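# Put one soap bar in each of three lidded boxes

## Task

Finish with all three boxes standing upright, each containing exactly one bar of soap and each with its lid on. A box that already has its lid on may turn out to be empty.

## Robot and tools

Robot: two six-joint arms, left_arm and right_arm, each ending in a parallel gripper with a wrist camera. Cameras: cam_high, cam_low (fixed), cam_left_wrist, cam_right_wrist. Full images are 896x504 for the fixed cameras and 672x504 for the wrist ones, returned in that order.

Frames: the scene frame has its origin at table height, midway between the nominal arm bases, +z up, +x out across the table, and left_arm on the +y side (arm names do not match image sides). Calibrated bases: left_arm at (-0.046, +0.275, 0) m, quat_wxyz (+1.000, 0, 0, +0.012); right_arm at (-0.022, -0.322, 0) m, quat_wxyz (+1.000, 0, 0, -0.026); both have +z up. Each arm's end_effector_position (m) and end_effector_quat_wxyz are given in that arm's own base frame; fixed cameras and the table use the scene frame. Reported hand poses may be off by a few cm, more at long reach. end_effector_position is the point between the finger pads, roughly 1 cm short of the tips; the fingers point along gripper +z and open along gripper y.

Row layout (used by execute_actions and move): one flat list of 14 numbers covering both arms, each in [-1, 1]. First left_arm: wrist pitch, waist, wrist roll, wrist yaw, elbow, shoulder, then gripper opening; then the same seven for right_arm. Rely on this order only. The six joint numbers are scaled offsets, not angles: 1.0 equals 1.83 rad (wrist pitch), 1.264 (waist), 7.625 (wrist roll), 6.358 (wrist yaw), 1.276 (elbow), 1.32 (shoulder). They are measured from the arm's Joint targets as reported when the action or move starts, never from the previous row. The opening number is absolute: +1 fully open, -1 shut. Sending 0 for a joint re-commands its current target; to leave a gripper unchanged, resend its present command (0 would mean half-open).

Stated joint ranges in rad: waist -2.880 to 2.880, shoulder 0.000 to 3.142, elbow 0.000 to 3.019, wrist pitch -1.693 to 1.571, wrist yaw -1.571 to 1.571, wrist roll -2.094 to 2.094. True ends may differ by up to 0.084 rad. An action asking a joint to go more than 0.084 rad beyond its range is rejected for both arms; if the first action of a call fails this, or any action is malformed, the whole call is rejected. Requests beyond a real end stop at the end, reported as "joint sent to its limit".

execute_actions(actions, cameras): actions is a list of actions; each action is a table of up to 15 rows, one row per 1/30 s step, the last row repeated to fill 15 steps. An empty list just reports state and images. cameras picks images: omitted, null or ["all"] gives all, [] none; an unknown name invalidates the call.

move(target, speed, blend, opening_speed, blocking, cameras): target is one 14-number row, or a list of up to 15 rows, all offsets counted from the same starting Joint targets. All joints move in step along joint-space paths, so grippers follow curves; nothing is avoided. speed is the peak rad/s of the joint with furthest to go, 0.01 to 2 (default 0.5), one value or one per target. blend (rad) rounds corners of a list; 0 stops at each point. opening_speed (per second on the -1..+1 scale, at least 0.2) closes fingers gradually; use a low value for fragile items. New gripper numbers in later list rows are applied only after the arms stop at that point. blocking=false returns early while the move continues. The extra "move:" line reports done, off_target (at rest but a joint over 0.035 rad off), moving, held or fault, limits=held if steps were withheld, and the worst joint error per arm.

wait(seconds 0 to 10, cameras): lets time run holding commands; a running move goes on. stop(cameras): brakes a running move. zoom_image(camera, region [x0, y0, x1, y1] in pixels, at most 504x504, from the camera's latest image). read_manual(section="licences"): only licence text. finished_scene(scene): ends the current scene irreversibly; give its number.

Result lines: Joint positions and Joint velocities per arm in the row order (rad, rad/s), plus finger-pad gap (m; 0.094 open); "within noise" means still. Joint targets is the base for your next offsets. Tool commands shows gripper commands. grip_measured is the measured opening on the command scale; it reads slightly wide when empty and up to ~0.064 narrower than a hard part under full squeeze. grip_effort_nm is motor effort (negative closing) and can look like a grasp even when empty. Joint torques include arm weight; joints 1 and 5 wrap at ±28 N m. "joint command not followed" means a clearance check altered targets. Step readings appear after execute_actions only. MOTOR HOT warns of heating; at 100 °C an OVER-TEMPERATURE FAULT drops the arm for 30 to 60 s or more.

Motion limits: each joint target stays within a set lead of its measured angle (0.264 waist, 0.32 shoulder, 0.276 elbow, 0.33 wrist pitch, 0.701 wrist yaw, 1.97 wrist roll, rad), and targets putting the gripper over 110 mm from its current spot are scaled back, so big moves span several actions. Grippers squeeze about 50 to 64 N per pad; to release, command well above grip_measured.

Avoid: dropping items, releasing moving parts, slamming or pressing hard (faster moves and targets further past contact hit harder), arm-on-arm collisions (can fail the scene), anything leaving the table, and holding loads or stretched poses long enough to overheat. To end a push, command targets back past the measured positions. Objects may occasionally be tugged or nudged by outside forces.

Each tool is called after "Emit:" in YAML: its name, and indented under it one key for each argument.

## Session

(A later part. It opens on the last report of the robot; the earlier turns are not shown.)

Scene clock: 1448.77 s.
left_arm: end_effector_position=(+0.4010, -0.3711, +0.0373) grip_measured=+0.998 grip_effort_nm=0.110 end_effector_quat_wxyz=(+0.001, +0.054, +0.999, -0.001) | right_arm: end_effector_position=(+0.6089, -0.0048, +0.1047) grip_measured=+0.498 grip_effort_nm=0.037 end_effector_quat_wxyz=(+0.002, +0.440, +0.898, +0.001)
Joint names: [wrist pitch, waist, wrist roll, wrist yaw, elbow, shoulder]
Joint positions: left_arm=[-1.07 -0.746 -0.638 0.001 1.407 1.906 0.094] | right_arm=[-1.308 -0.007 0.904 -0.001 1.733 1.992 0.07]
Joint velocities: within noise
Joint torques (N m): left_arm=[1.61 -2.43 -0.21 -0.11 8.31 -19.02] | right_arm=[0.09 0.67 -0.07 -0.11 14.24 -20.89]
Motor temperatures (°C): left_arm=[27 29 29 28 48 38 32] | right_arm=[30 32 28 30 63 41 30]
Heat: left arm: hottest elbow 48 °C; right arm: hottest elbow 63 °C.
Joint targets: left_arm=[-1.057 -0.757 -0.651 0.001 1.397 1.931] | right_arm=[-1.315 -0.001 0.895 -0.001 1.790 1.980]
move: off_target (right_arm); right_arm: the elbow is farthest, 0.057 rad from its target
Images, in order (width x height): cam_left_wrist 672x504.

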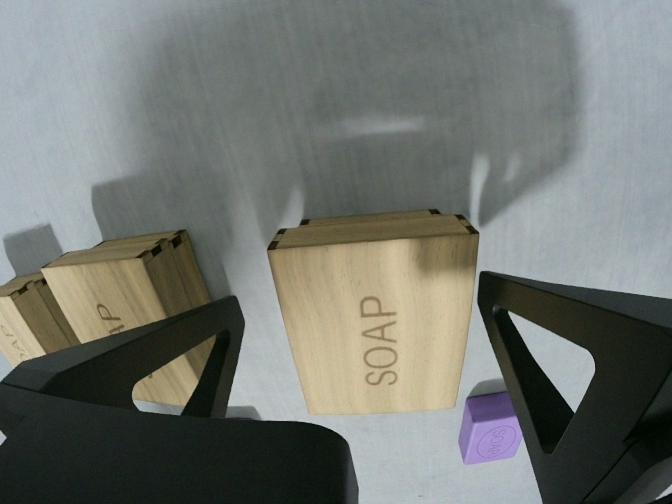

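Emit:
move:
  target:
    - [0.003,-0.005,0,0,0,0.004,1,0,0,0,0,0,0,0.5]
    - [0.003,-0.005,0,0,0,0.004,0.2,0,0,0,0,0,0,0.5]
  speed: 0.1
  opening_speed: 0.4
  cameras: ["cam_left_wrist"]

Scene clock: 1459.17 s.
left_arm: end_effector_position=(+0.3996, -0.3750, +0.0373) grip_measured=+0.389 grip_effort_nm=-1.033 end_effector_quat_wxyz=(+0.003, +0.057, +0.998, -0.003) | right_arm: end_effector_position=(+0.6089, -0.0048, +0.1047) grip_measured=+0.498 grip_effort_nm=0.042 end_effector_quat_wxyz=(+0.002, +0.440, +0.898, +0.001)
Joint names: [wrist pitch, waist, wrist roll, wrist yaw, elbow, shoulder]
Joint positions: left_arm=[-1.063 -0.753 -0.638 0.001 1.407 1.906 0.065] | right_arm=[-1.308 -0.007 0.904 -0.001 1.733 1.992 0.07]
Joint velocities: within noise
Joint torques (N m): left_arm=[1.57 -2.43 -0.21 -0.11 8.27 -18.67] | right_arm=[0.09 0.73 -0.07 -0.11 14.26 -20.84]
Motor temperatures (°C): left_arm=[27 28 29 28 47 37 31] | right_arm=[30 32 28 30 63 41 30]
Heat: left arm: hottest elbow 47 °C; right arm: hottest elbow 63 °C.
Joint targets: left_arm=[-1.052 -0.764 -0.651 0.001 1.397 1.936] | right_arm=[-1.315 -0.001 0.895 -0.001 1.790 1.980]
move: off_target (right_arm); right_arm: the elbow is farthest, 0.057 rad from its target
Images, in order (width x height): cam_left_wrist 672x504.

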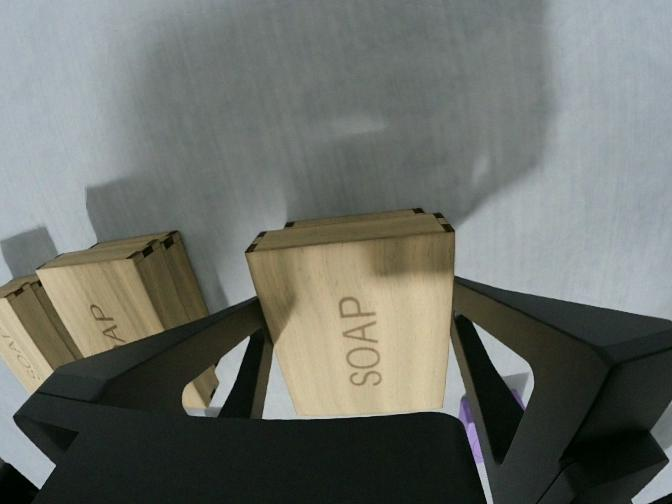

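Emit:
move:
  target:
    - [-0.016,0,0,0,0.0627,-0.019,0.2,0,0,0,0,0,0,0.5]
    - [-0.0984,0,0,0,0.1176,-0.0856,0.2,0,0,0,0,0,0,0.5]
  speed: [0.12,0.2]
  blend: [0.02,0]
  cameras: ["cam_left_wrist","cam_low"]

Emit:
zoom_image:
  camera: "cam_left_wrist"
  region: [230, 130, 470, 290]

Emit:
zoom_image:
  camera: "cam_low"
  region: [490, 240, 590, 310]

Scene clock: 1475.60 s.
left_arm: end_effector_position=(+0.4007, -0.3760, +0.1053) grip_measured=+0.388 grip_effort_nm=-1.038 end_effector_quat_wxyz=(+0.004, +0.057, +0.998, -0.004) | right_arm: end_effector_position=(+0.6089, -0.0048, +0.1047) grip_measured=+0.498 grip_effort_nm=0.027 end_effector_quat_wxyz=(+0.002, +0.440, +0.898, +0.001)
Joint names: [wrist pitch, waist, wrist roll, wrist yaw, elbow, shoulder]
Joint positions: left_arm=[-1.22 -0.753 -0.638 0.001 1.496 1.835 0.065] | right_arm=[-1.308 -0.007 0.904 -0.001 1.733 1.992 0.07]
Joint velocities: within noise
Joint torques (N m): left_arm=[0.61 -2.43 -0.21 -0.11 14.5 -22.24] | right_arm=[0.08 0.67 -0.07 -0.11 14.24 -20.89]
Motor temperatures (°C): left_arm=[27 28 29 28 46 37 32] | right_arm=[30 32 28 30 63 41 30]
Heat: left arm: hottest elbow 46 °C; right arm: hottest elbow 63 °C.
Joint targets: left_arm=[-1.232 -0.764 -0.651 0.001 1.547 1.823] | right_arm=[-1.315 -0.001 0.895 -0.001 1.790 1.980]
move: off_target (left_arm, right_arm); left_arm: the elbow is farthest, 0.051 rad from its target; right_arm: the elbow is farthest, 0.057 rad from its target
Images, in order (width x height): cam_low 896x504, cam_left_wrist 672x504.

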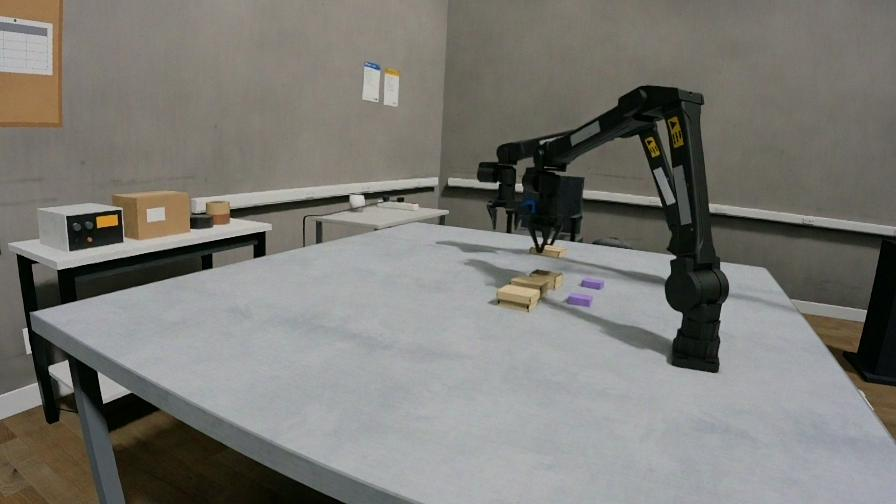

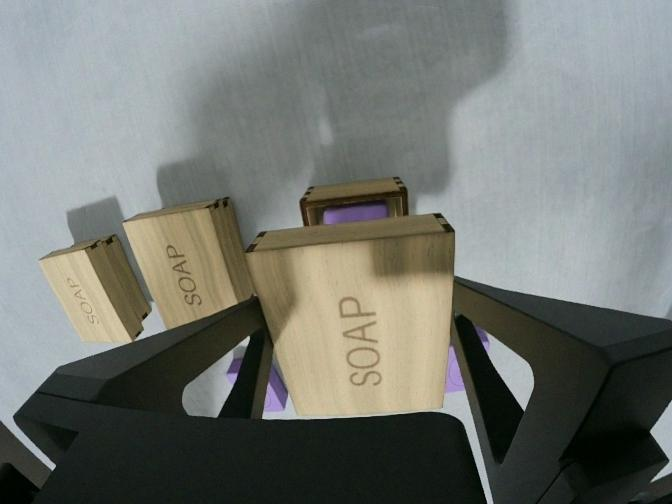

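Scaled by 2.100 from the camera's 672x504 image, which has a finer 960x720 frame.

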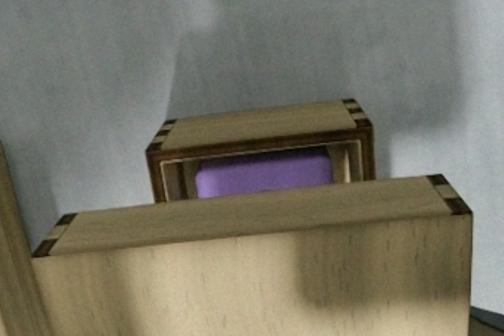

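Scaled by 5.040 from the camera's 896x504 image, which has a finer 1280x720 frame.

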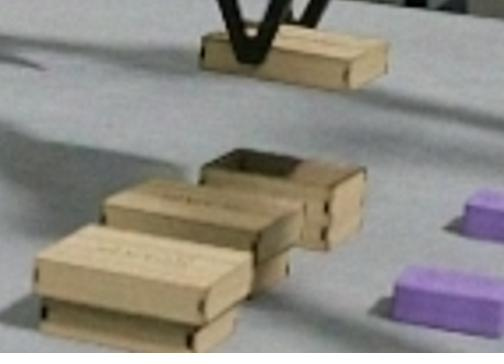

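Emit:
move:
  target: [0.0754,0,0,0,-0.1027,0.0598,0.2,0,0,0,0,0,0,0.5]
  speed: 0.2
  cameras: ["cam_low","cam_left_wrist"]

Emit:
zoom_image:
  camera: "cam_low"
  region: [515, 255, 575, 298]

Emit:
zoom_image:
  camera: "cam_left_wrist"
  region: [230, 170, 470, 290]

Scene clock: 1490.10 s.
left_arm: end_effector_position=(+0.3983, -0.3738, +0.0548) grip_measured=+0.388 grip_effort_nm=-1.038 end_effector_quat_wxyz=(+0.002, +0.057, +0.998, -0.002) | right_arm: end_effector_position=(+0.6089, -0.0048, +0.1047) grip_measured=+0.498 grip_effort_nm=0.037 end_effector_quat_wxyz=(+0.002, +0.440, +0.898, +0.001)
Joint names: [wrist pitch, waist, wrist roll, wrist yaw, elbow, shoulder]
Joint positions: left_arm=[-1.107 -0.753 -0.638 0.001 1.423 1.883 0.065] | right_arm=[-1.308 -0.007 0.904 -0.001 1.733 1.992 0.07]
Joint velocities: within noise
Joint torques (N m): left_arm=[1.59 -2.43 -0.21 -0.11 8.76 -19.66] | right_arm=[0.09 0.67 -0.07 -0.11 14.26 -20.84]
Motor temperatures (°C): left_arm=[27 28 29 28 48 37 33] | right_arm=[30 32 28 30 63 41 30]
Heat: left arm: hottest elbow 48 °C; right arm: hottest elbow 63 °C.
Joint targets: left_arm=[-1.094 -0.764 -0.651 0.001 1.416 1.902] | right_arm=[-1.315 -0.001 0.895 -0.001 1.790 1.980]
move: off_target (right_arm); right_arm: the elbow is farthest, 0.057 rad from its target
Images, in order (width x height): cam_low 896x504, cam_left_wrist 672x504.

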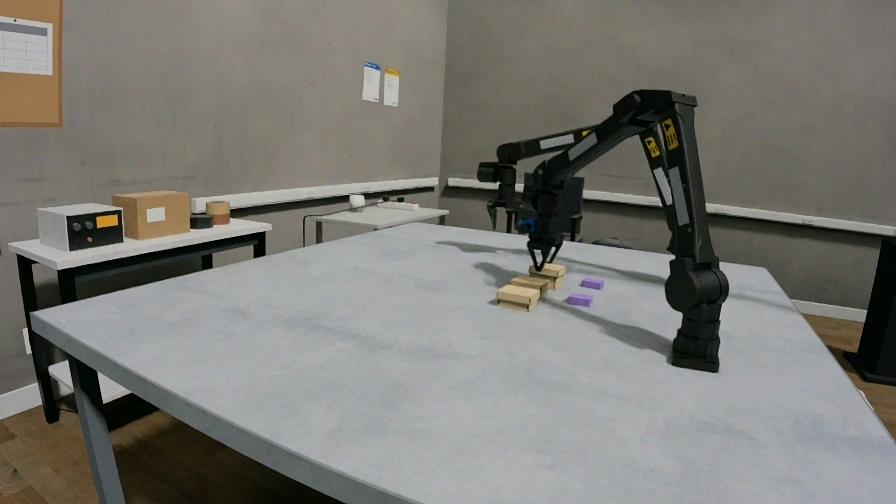

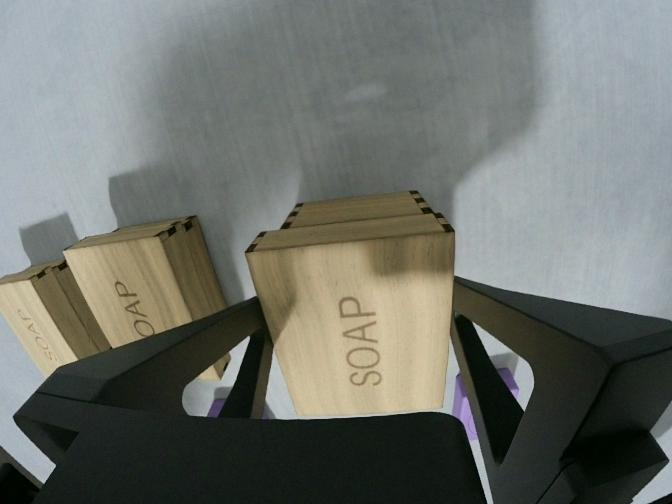

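Scaled by 8.400 from the camera's 896x504 image, which has a finer 1280x720 frame.

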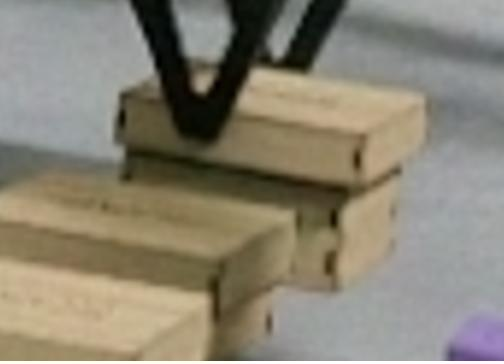

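Scaled by 2.100 from the camera's 672x504 image, which has a finer 960x720 frame.

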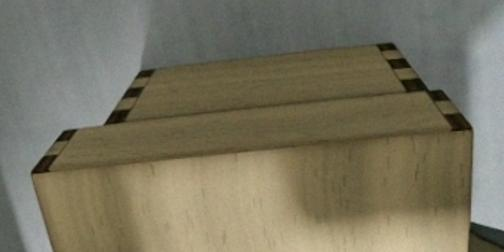

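Emit:
move:
  target: [0.0036,-0.0032,0,0,0,0.0068,0.2,0,0,0,0,0,0,0.5]
  speed: 0.06
  cameras: ["cam_low","cam_left_wrist"]

Emit:
zoom_image:
  camera: "cam_low"
  region: [515, 255, 575, 298]

Emit:
zoom_image:
  camera: "cam_left_wrist"
  region: [230, 170, 470, 290]

Scene clock: 1514.47 s.
left_arm: end_effector_position=(+0.3983, -0.3761, +0.0549) grip_measured=+0.388 grip_effort_nm=-1.038 end_effector_quat_wxyz=(+0.004, +0.059, +0.998, -0.004) | right_arm: end_effector_position=(+0.6089, -0.0048, +0.1047) grip_measured=+0.498 grip_effort_nm=0.037 end_effector_quat_wxyz=(+0.002, +0.440, +0.898, +0.001)
Joint names: [wrist pitch, waist, wrist roll, wrist yaw, elbow, shoulder]
Joint positions: left_arm=[-1.1 -0.756 -0.638 0.001 1.423 1.883 0.065] | right_arm=[-1.308 -0.007 0.904 -0.001 1.733 1.992 0.07]
Joint velocities: within noise
Joint torques (N m): left_arm=[1.57 -2.84 -0.21 -0.1 8.69 -18.78] | right_arm=[0.08 0.67 -0.07 -0.11 14.26 -20.84]
Motor temperatures (°C): left_arm=[27 28 29 28 46 37 33] | right_arm=[30 32 28 30 63 41 30]
Heat: left arm: hottest elbow 46 °C; right arm: hottest elbow 63 °C.
Joint targets: left_arm=[-1.087 -0.768 -0.651 0.001 1.416 1.911] | right_arm=[-1.315 -0.001 0.895 -0.001 1.790 1.980]
move: off_target (right_arm); right_arm: the elbow is farthest, 0.057 rad from its target
Images, in order (width x height): cam_low 896x504, cam_left_wrist 672x504.

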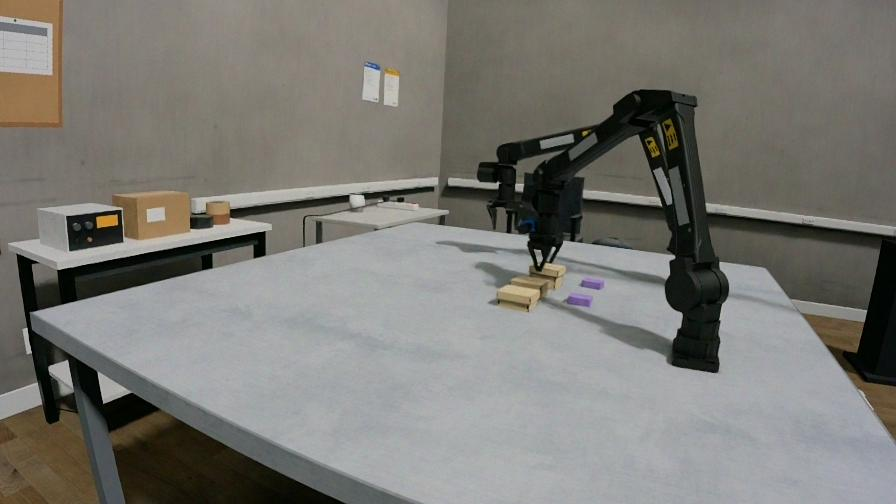

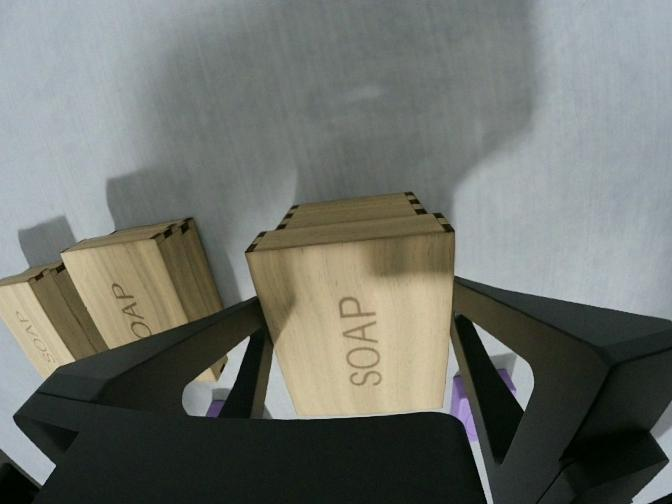

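Scaled by 8.400 from the camera's 896x504 image, which has a finer 1280x720 frame.

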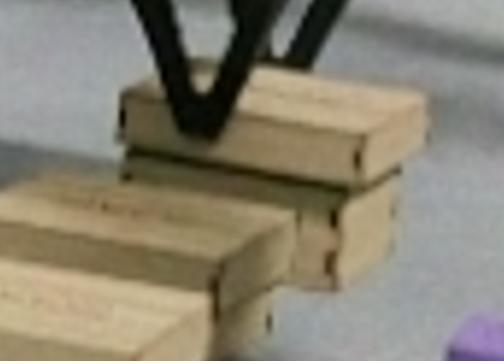

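Scaled by 2.100 from the camera's 672x504 image, which has a finer 960x720 frame.

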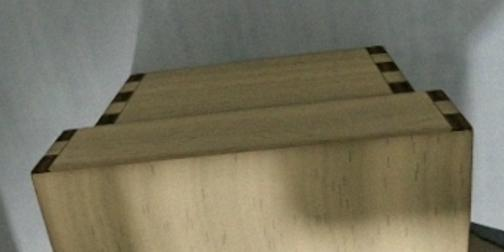

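Emit:
move:
  target: [0,0,0,0,0.0525,0.0053,0.2,0,0,0,0,0,0,0.5]
  speed: 0.08
  cameras: ["cam_low","cam_left_wrist"]

Emit:
zoom_image:
  camera: "cam_low"
  region: [515, 255, 575, 298]

Emit:
zoom_image:
  camera: "cam_left_wrist"
  region: [230, 170, 470, 290]

Scene clock: 1533.90 s.
left_arm: end_effector_position=(+0.4001, -0.3777, +0.0548) grip_measured=+0.388 grip_effort_nm=-1.038 end_effector_quat_wxyz=(+0.005, +0.059, +0.998, -0.005) | right_arm: end_effector_position=(+0.6089, -0.0048, +0.1047) grip_measured=+0.498 grip_effort_nm=0.032 end_effector_quat_wxyz=(+0.002, +0.440, +0.898, +0.001)
Joint names: [wrist pitch, waist, wrist roll, wrist yaw, elbow, shoulder]
Joint positions: left_arm=[-1.099 -0.756 -0.638 0.001 1.429 1.887 0.065] | right_arm=[-1.308 -0.007 0.904 -0.001 1.733 1.992 0.07]
Joint velocities: within noise
Joint torques (N m): left_arm=[1.59 -2.49 -0.21 -0.1 14.3 -18.61] | right_arm=[0.1 0.73 -0.07 -0.11 14.26 -20.84]
Motor temperatures (°C): left_arm=[27 28 29 28 46 37 33] | right_arm=[30 32 28 30 64 41 30]
Heat: left arm: hottest elbow 46 °C; right arm: hottest elbow 64 °C.
Joint targets: left_arm=[-1.087 -0.768 -0.651 0.001 1.483 1.918] | right_arm=[-1.315 -0.001 0.895 -0.001 1.790 1.980]
move: off_target (left_arm, right_arm); left_arm: the elbow is farthest, 0.054 rad from its target; right_arm: the elbow is farthest, 0.057 rad from its target
Images, in order (width x height): cam_low 896x504, cam_left_wrist 672x504.

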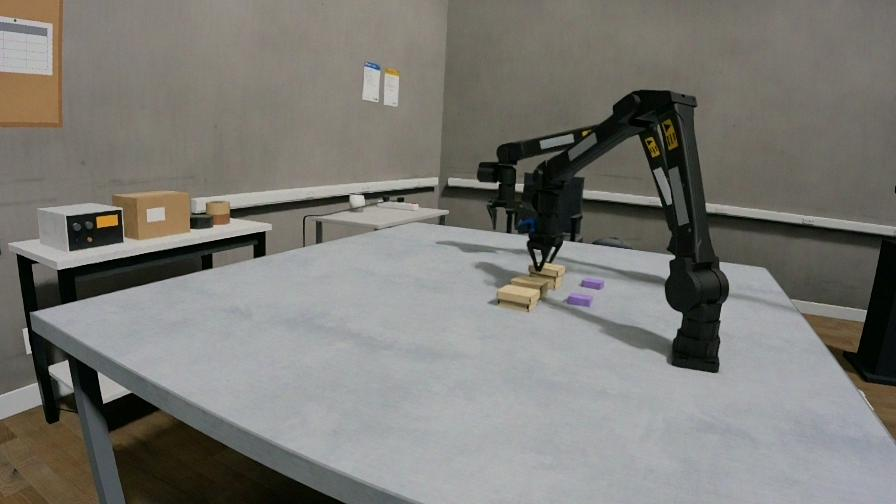

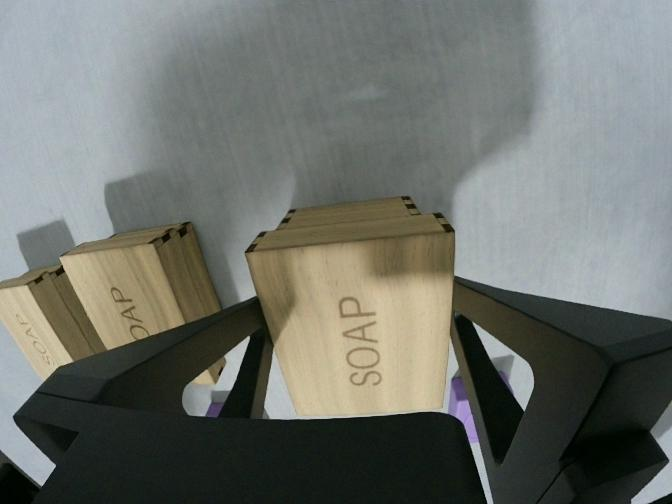

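Scaled by 8.400 from the camera's 896x504 image, which has a finer 1280x720 frame.

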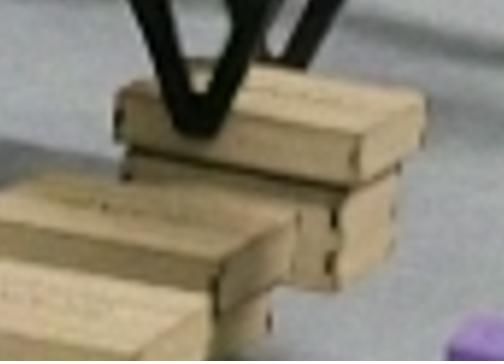

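Scaled by 2.100 from the camera's 672x504 image, which has a finer 960x720 frame.

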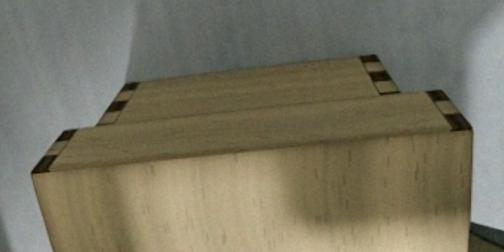

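Emit:
move:
  target: [0.0016,0,0,0,0.0027,0.0045,0.2,0,0,0,0,0,0,0.5]
  speed: 0.05
  cameras: ["cam_low","cam_left_wrist"]

Emit:
zoom_image:
  camera: "cam_low"
  region: [515, 255, 575, 298]

Emit:
zoom_image:
  camera: "cam_left_wrist"
  region: [230, 170, 470, 290]

Scene clock: 1614.00 s.
left_arm: end_effector_position=(+0.4012, -0.3788, +0.0535) grip_measured=+0.388 grip_effort_nm=-1.038 end_effector_quat_wxyz=(+0.005, +0.059, +0.998, -0.005) | right_arm: end_effector_position=(+0.6089, -0.0048, +0.1047) grip_measured=+0.498 grip_effort_nm=0.032 end_effector_quat_wxyz=(+0.002, +0.440, +0.898, +0.001)
Joint names: [wrist pitch, waist, wrist roll, wrist yaw, elbow, shoulder]
Joint positions: left_arm=[-1.097 -0.756 -0.638 0.001 1.433 1.891 0.065] | right_arm=[-1.308 -0.007 0.904 -0.001 1.733 1.992 0.07]
Joint velocities: within noise
Joint torques (N m): left_arm=[1.63 -2.43 -0.2 -0.11 14.3 -18.49] | right_arm=[0.09 0.67 -0.07 -0.11 14.24 -20.89]
Motor temperatures (°C): left_arm=[27 28 29 28 55 37 33] | right_arm=[30 32 28 30 64 41 30]
Heat: left arm: hottest elbow 55 °C; right arm: hottest elbow 64 °C.
Joint targets: left_arm=[-1.084 -0.768 -0.651 0.001 1.486 1.924] | right_arm=[-1.315 -0.001 0.895 -0.001 1.790 1.980]
move: off_target (left_arm, right_arm); left_arm: the elbow is farthest, 0.054 rad from its target; right_arm: the elbow is farthest, 0.057 rad from its target
Images, in order (width x height): cam_low 896x504, cam_left_wrist 672x504.

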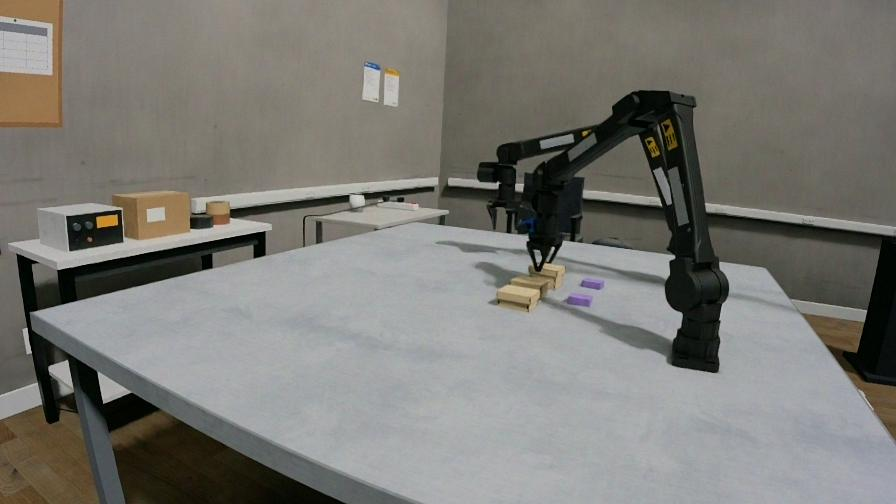

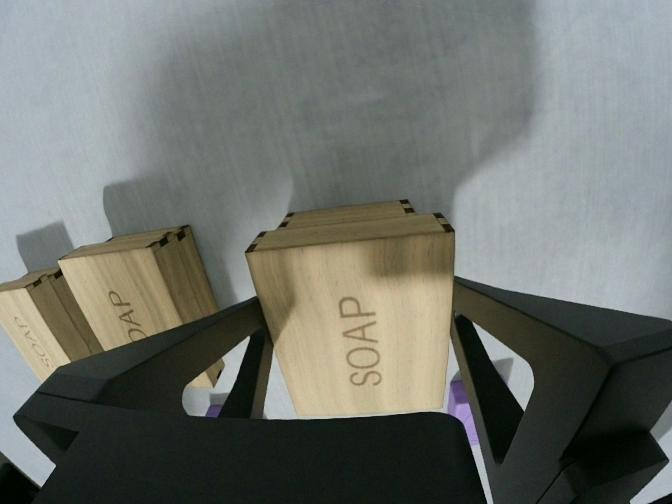

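Scaled by 8.400 from the camera's 896x504 image, which has a finer 1280x720 frame.

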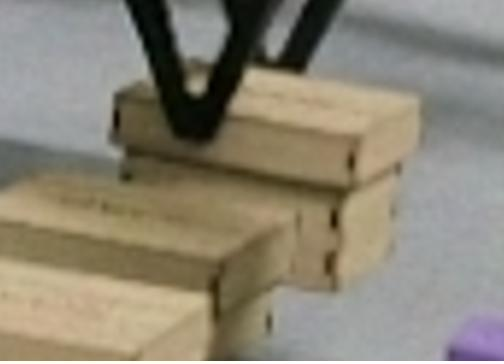

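Scaled by 2.100 from the camera's 672x504 image, which has a finer 960x720 frame.

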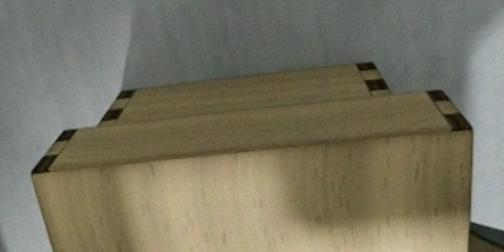

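Emit:
move:
  target:
    - [0,0,0,0,0.0036,0.0023,0.2,0,0,0,0,0,0,0.5]
    - [0,0,0,0,-0.0455,0.0023,0.2,0,0,0,0,0,0,0.5]
  speed: 0.08
  cameras: ["cam_low","cam_left_wrist"]

Emit:
zoom_image:
  camera: "cam_low"
  region: [515, 255, 575, 298]

Emit:
zoom_image:
  camera: "cam_left_wrist"
  region: [230, 170, 470, 290]

Scene clock: 1664.87 s.
left_arm: end_effector_position=(+0.4011, -0.3787, +0.0525) grip_measured=+0.388 grip_effort_nm=-1.043 end_effector_quat_wxyz=(+0.005, +0.059, +0.998, -0.004) | right_arm: end_effector_position=(+0.6089, -0.0048, +0.1047) grip_measured=+0.498 grip_effort_nm=0.042 end_effector_quat_wxyz=(+0.002, +0.440, +0.898, +0.001)
Joint names: [wrist pitch, waist, wrist roll, wrist yaw, elbow, shoulder]
Joint positions: left_arm=[-1.097 -0.756 -0.638 0.001 1.433 1.893 0.065] | right_arm=[-1.308 -0.007 0.904 -0.001 1.733 1.992 0.07]
Joint velocities: within noise
Joint torques (N m): left_arm=[1.63 -2.49 -0.21 -0.1 9.02 -18.49] | right_arm=[0.09 0.67 -0.07 -0.11 14.24 -20.89]
Motor temperatures (°C): left_arm=[27 28 29 28 54 37 33] | right_arm=[30 32 28 30 65 41 30]
Heat: left arm: hottest elbow 54 °C; right arm: hottest elbow 65 °C.
Joint targets: left_arm=[-1.084 -0.768 -0.651 0.001 1.428 1.927] | right_arm=[-1.315 -0.001 0.895 -0.001 1.790 1.980]
move: off_target (right_arm); right_arm: the elbow is farthest, 0.057 rad from its target
Images, in order (width x height): cam_low 896x504, cam_left_wrist 672x504.

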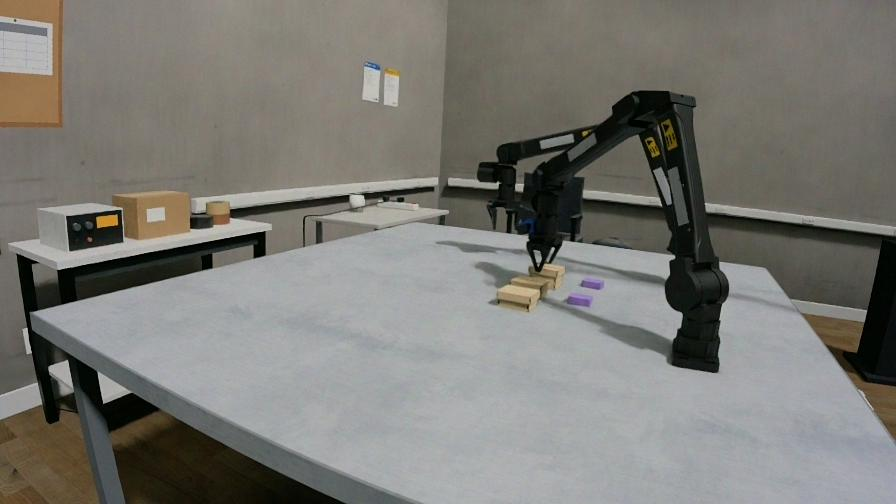

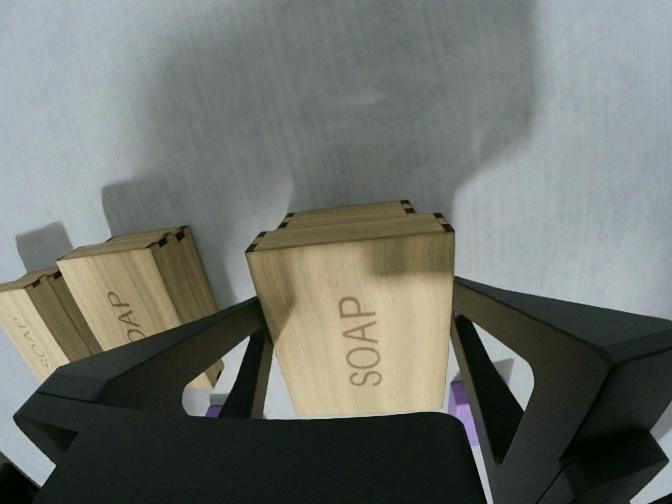

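Scaled by 8.400 from the camera's 896x504 image, which has a finer 1280x720 frame.

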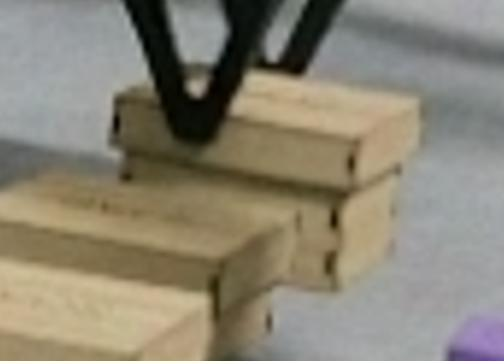

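Scaled by 2.100 from the camera's 672x504 image, which has a finer 960x720 frame.

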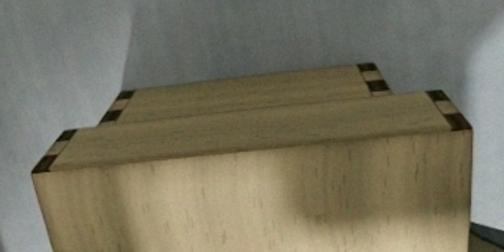

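Emit:
move:
  target:
    - [0,0,0,0,0.0515,0.0045,0.2,0,0,0,0,0,0,0.5]
    - [-0.003,0,0,0,0.0015,0.0045,0.2,0,0,0,0,0,0,0.5]
  speed: 0.08
  cameras: ["cam_low","cam_left_wrist"]

Emit:
zoom_image:
  camera: "cam_low"
  region: [515, 255, 575, 298]

Emit:
zoom_image:
  camera: "cam_left_wrist"
  region: [230, 170, 470, 290]

Scene clock: 1691.47 s.
left_arm: end_effector_position=(+0.4020, -0.3795, +0.0523) grip_measured=+0.388 grip_effort_nm=-1.038 end_effector_quat_wxyz=(+0.005, +0.059, +0.998, -0.005) | right_arm: end_effector_position=(+0.6089, -0.0048, +0.1047) grip_measured=+0.498 grip_effort_nm=0.046 end_effector_quat_wxyz=(+0.002, +0.440, +0.898, +0.001)
Joint names: [wrist pitch, waist, wrist roll, wrist yaw, elbow, shoulder]
Joint positions: left_arm=[-1.097 -0.756 -0.638 0.001 1.436 1.896 0.065] | right_arm=[-1.308 -0.007 0.904 -0.001 1.733 1.992 0.07]
Joint velocities: within noise
Joint torques (N m): left_arm=[1.4 -2.49 -0.21 -0.11 8.87 -18.14] | right_arm=[0.09 0.73 -0.07 -0.11 14.24 -20.84]
Motor temperatures (°C): left_arm=[27 28 29 28 52 39 33] | right_arm=[30 32 28 30 65 41 30]
Heat: left arm: hottest elbow 52 °C; right arm: hottest elbow 65 °C.
Joint targets: left_arm=[-1.090 -0.768 -0.651 0.001 1.430 1.933] | right_arm=[-1.315 -0.001 0.895 -0.001 1.790 1.980]
move: off_target (left_arm, right_arm); left_arm: the shoulder is farthest, 0.037 rad from its target; right_arm: the elbow is farthest, 0.057 rad from its target
Images, in order (width x height): cam_low 896x504, cam_left_wrist 672x504.

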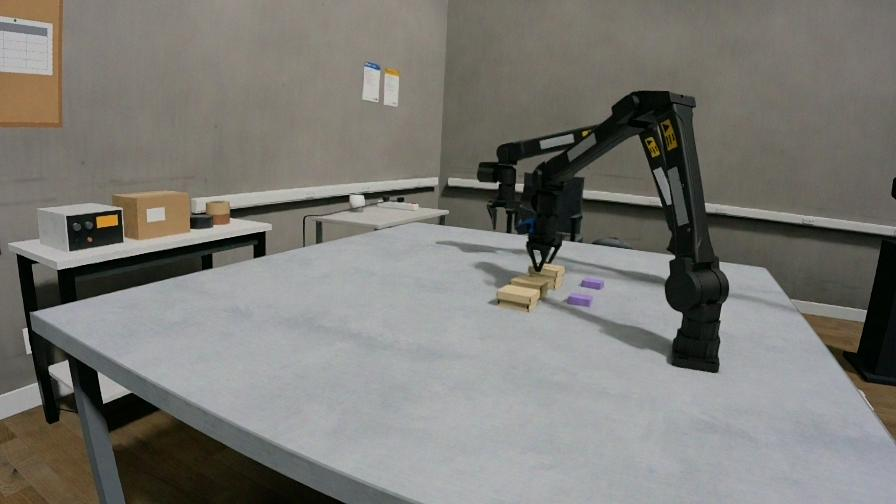

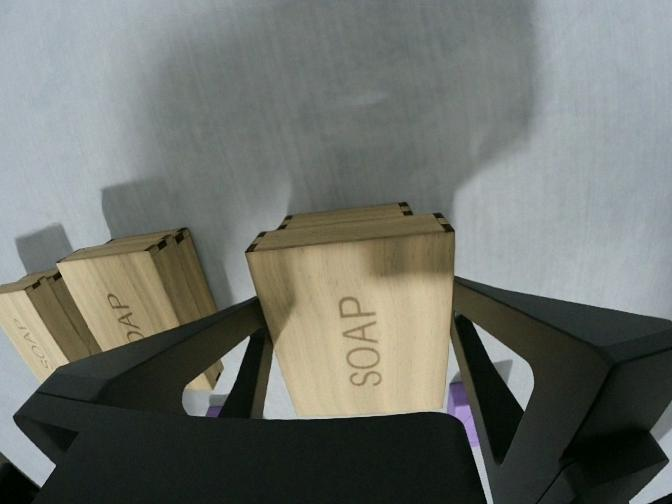

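Scaled by 8.400 from the camera's 896x504 image, which has a finer 1280x720 frame.

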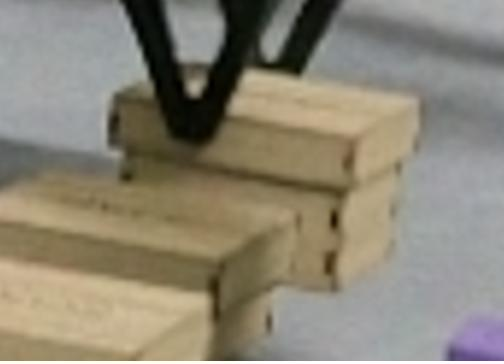

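Scaled by 2.100 from the camera's 672x504 image, which has a finer 960x720 frame.

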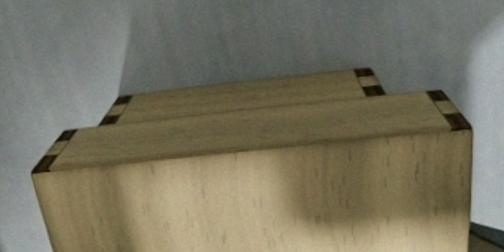

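Emit:
move:
  target:
    - [0.0027,0,0,0,-0.004,0,0.2,0,0,0,0,0,0,0.5]
    - [0.0221,0,0,0,-0.0165,0.0076,0.2,0,0,0,0,0,0,0.5]
  speed: 0.05
  cameras: ["cam_low","cam_left_wrist"]

Emit:
zoom_image:
  camera: "cam_low"
  region: [515, 255, 575, 298]

Emit:
zoom_image:
  camera: "cam_left_wrist"
  region: [230, 170, 470, 290]

Scene clock: 1713.60 s.
left_arm: end_effector_position=(+0.4030, -0.3809, +0.0514) grip_measured=+0.388 grip_effort_nm=-1.038 end_effector_quat_wxyz=(+0.009, +0.058, +0.998, -0.007) | right_arm: end_effector_position=(+0.6089, -0.0048, +0.1047) grip_measured=+0.498 grip_effort_nm=0.037 end_effector_quat_wxyz=(+0.002, +0.440, +0.898, +0.001)
Joint names: [wrist pitch, waist, wrist roll, wrist yaw, elbow, shoulder]
Joint positions: left_arm=[-1.086 -0.756 -0.64 0 1.434 1.896 0.065] | right_arm=[-1.308 -0.007 0.904 -0.001 1.733 1.992 0.07]
Joint velocities: within noise
Joint torques (N m): left_arm=[2.54 -2.43 -0.19 -0.07 7.19 -17.26] | right_arm=[0.09 0.62 -0.07 -0.11 14.24 -20.89]
Motor temperatures (°C): left_arm=[27 28 29 28 51 37 33] | right_arm=[30 32 28 30 65 41 30]
Heat: left arm: hottest elbow 51 °C; right arm: hottest elbow 65 °C.
Joint targets: left_arm=[-1.049 -0.768 -0.651 0.001 1.409 1.943] | right_arm=[-1.315 -0.001 0.895 -0.001 1.790 1.980]
move: off_target (left_arm, right_arm); left_arm: the shoulder is farthest, 0.047 rad from its target; right_arm: the elbow is farthest, 0.057 rad from its target
Images, in order (width x height): cam_low 896x504, cam_left_wrist 672x504.

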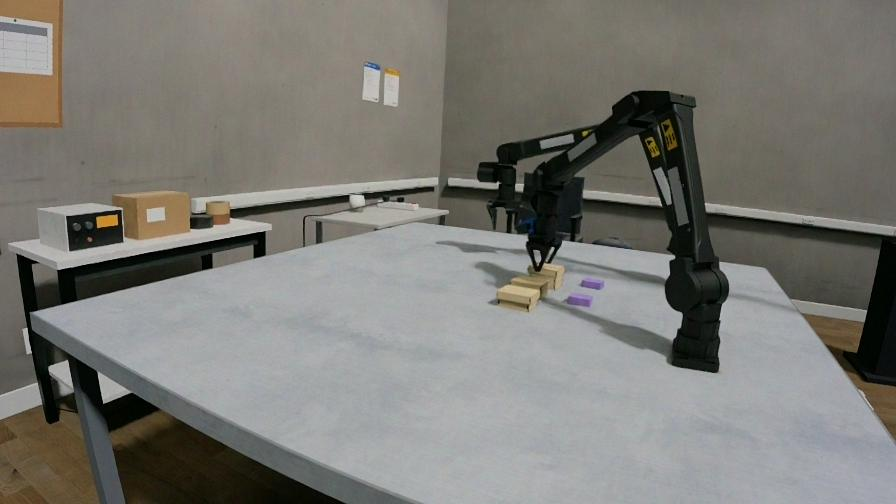

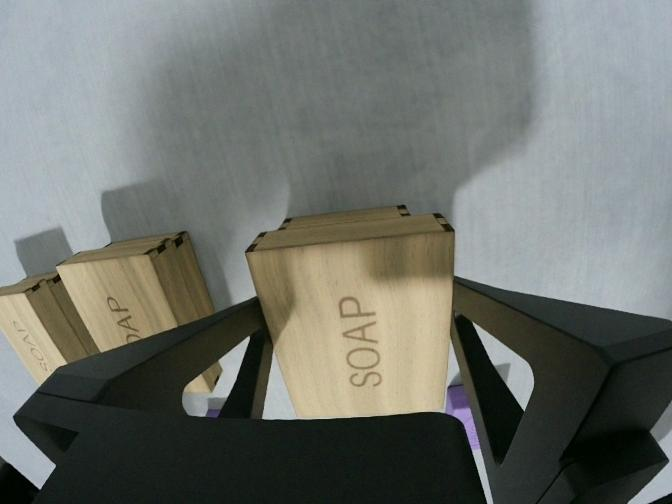

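Scaled by 8.400 from the camera's 896x504 image, which has a finer 1280x720 frame.

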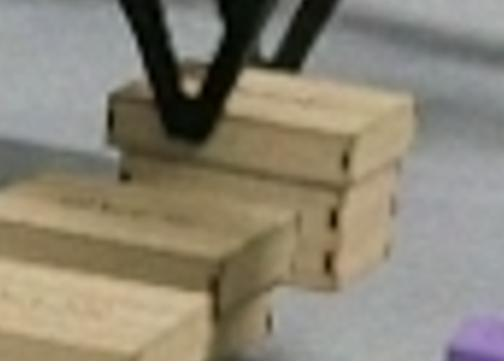

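Scaled by 2.100 from the camera's 672x504 image, which has a finer 960x720 frame.

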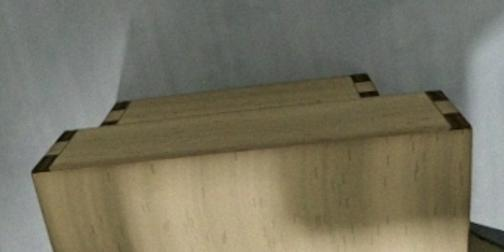

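Emit:
move:
  target:
    - [-0.01,0,0,0,0.054,-0.006,0.2,0,0,0,0,0,0,0.5]
  speed: 0.1

Emit:
zoom_image:
  camera: "cam_left_wrist"
  region: [230, 170, 470, 290]

Emit:
zoom_image:
  camera: "cam_low"
  region: [515, 255, 575, 298]

Scene clock: 1758.67 s.
left_arm: end_effector_position=(+0.4035, -0.3812, +0.0518) grip_measured=+0.388 grip_effort_nm=-1.038 end_effector_quat_wxyz=(+0.009, +0.058, +0.998, -0.008) | right_arm: end_effector_position=(+0.6089, -0.0048, +0.1047) grip_measured=+0.498 grip_effort_nm=0.037 end_effector_quat_wxyz=(+0.002, +0.440, +0.898, +0.001)
Joint names: [wrist pitch, waist, wrist roll, wrist yaw, elbow, shoulder]
Joint positions: left_arm=[-1.086 -0.756 -0.64 0 1.435 1.896 0.065] | right_arm=[-1.308 -0.007 0.904 -0.001 1.733 1.992 0.07]
Joint velocities: within noise
Joint torques (N m): left_arm=[1.85 -2.43 -0.18 -0.06 13.3 -18.02] | right_arm=[0.09 0.67 -0.07 -0.11 14.24 -20.84]
Motor temperatures (°C): left_arm=[27 28 29 28 46 37 34] | right_arm=[30 32 28 30 66 41 30]
Heat: left arm: hottest elbow 46 °C; right arm: hottest elbow 66 °C.
Joint targets: left_arm=[-1.068 -0.768 -0.651 0.001 1.478 1.935] | right_arm=[-1.315 -0.001 0.895 -0.001 1.790 1.980]
move: off_target (left_arm, right_arm); left_arm: the elbow is farthest, 0.043 rad from its target; right_arm: the elbow is farthest, 0.057 rad from its target

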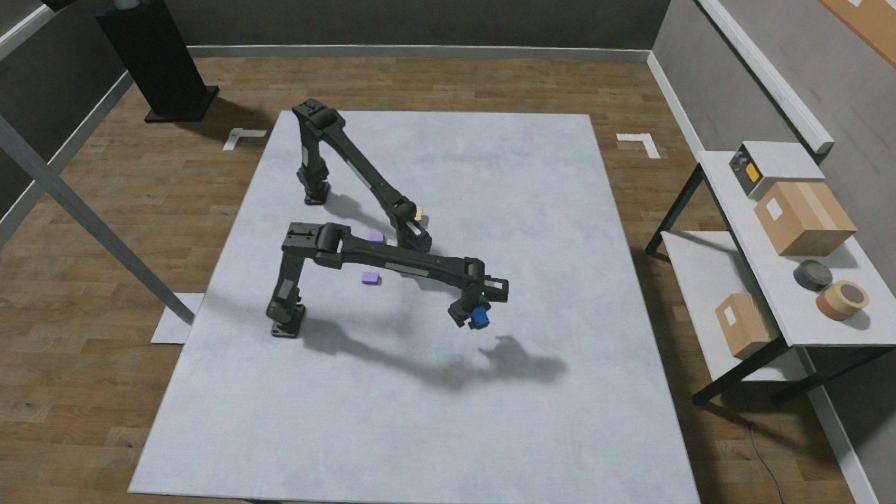

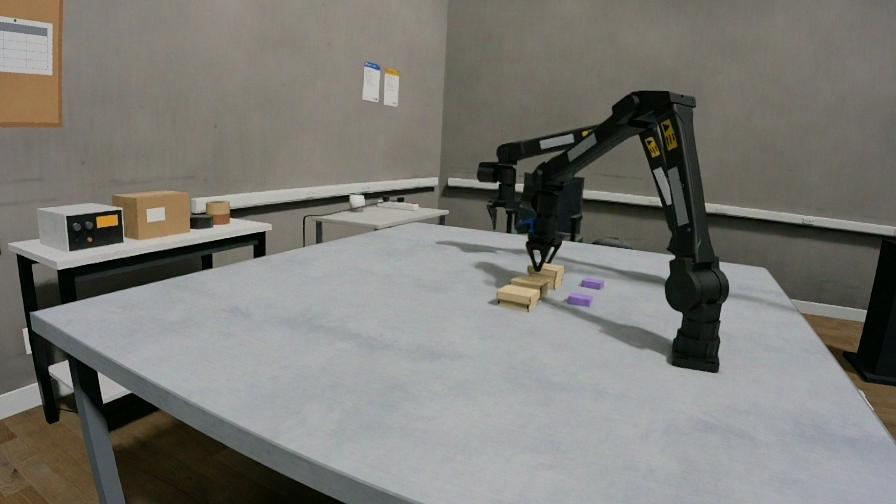

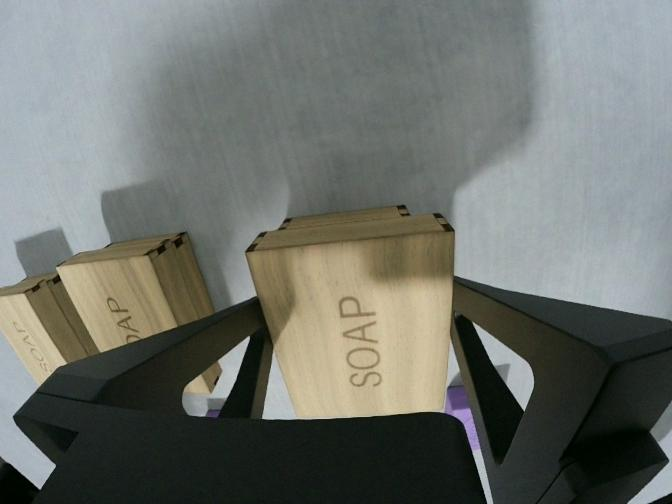

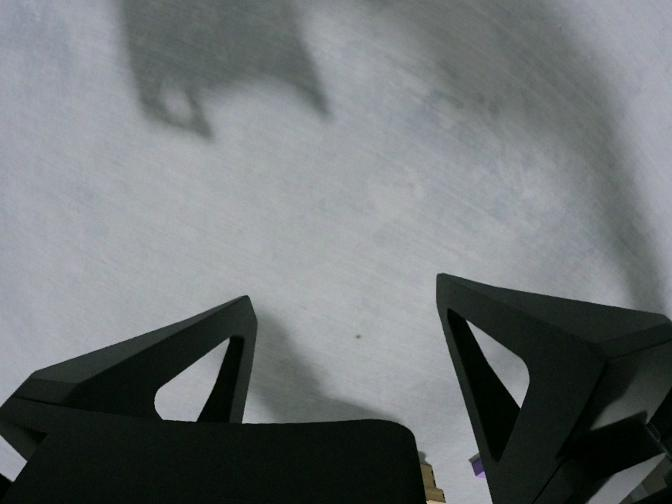

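Scaled by 2.100 from the camera's 672x504 image, which has a finer 960x720 frame.

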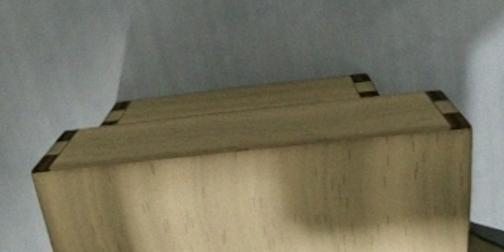

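Scaled by 8.400 from the camera's 896x504 image, which has a finer 1280x720 frame.

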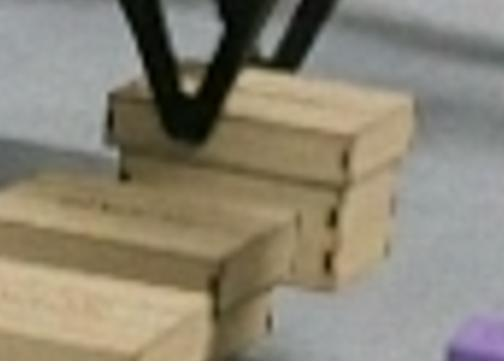

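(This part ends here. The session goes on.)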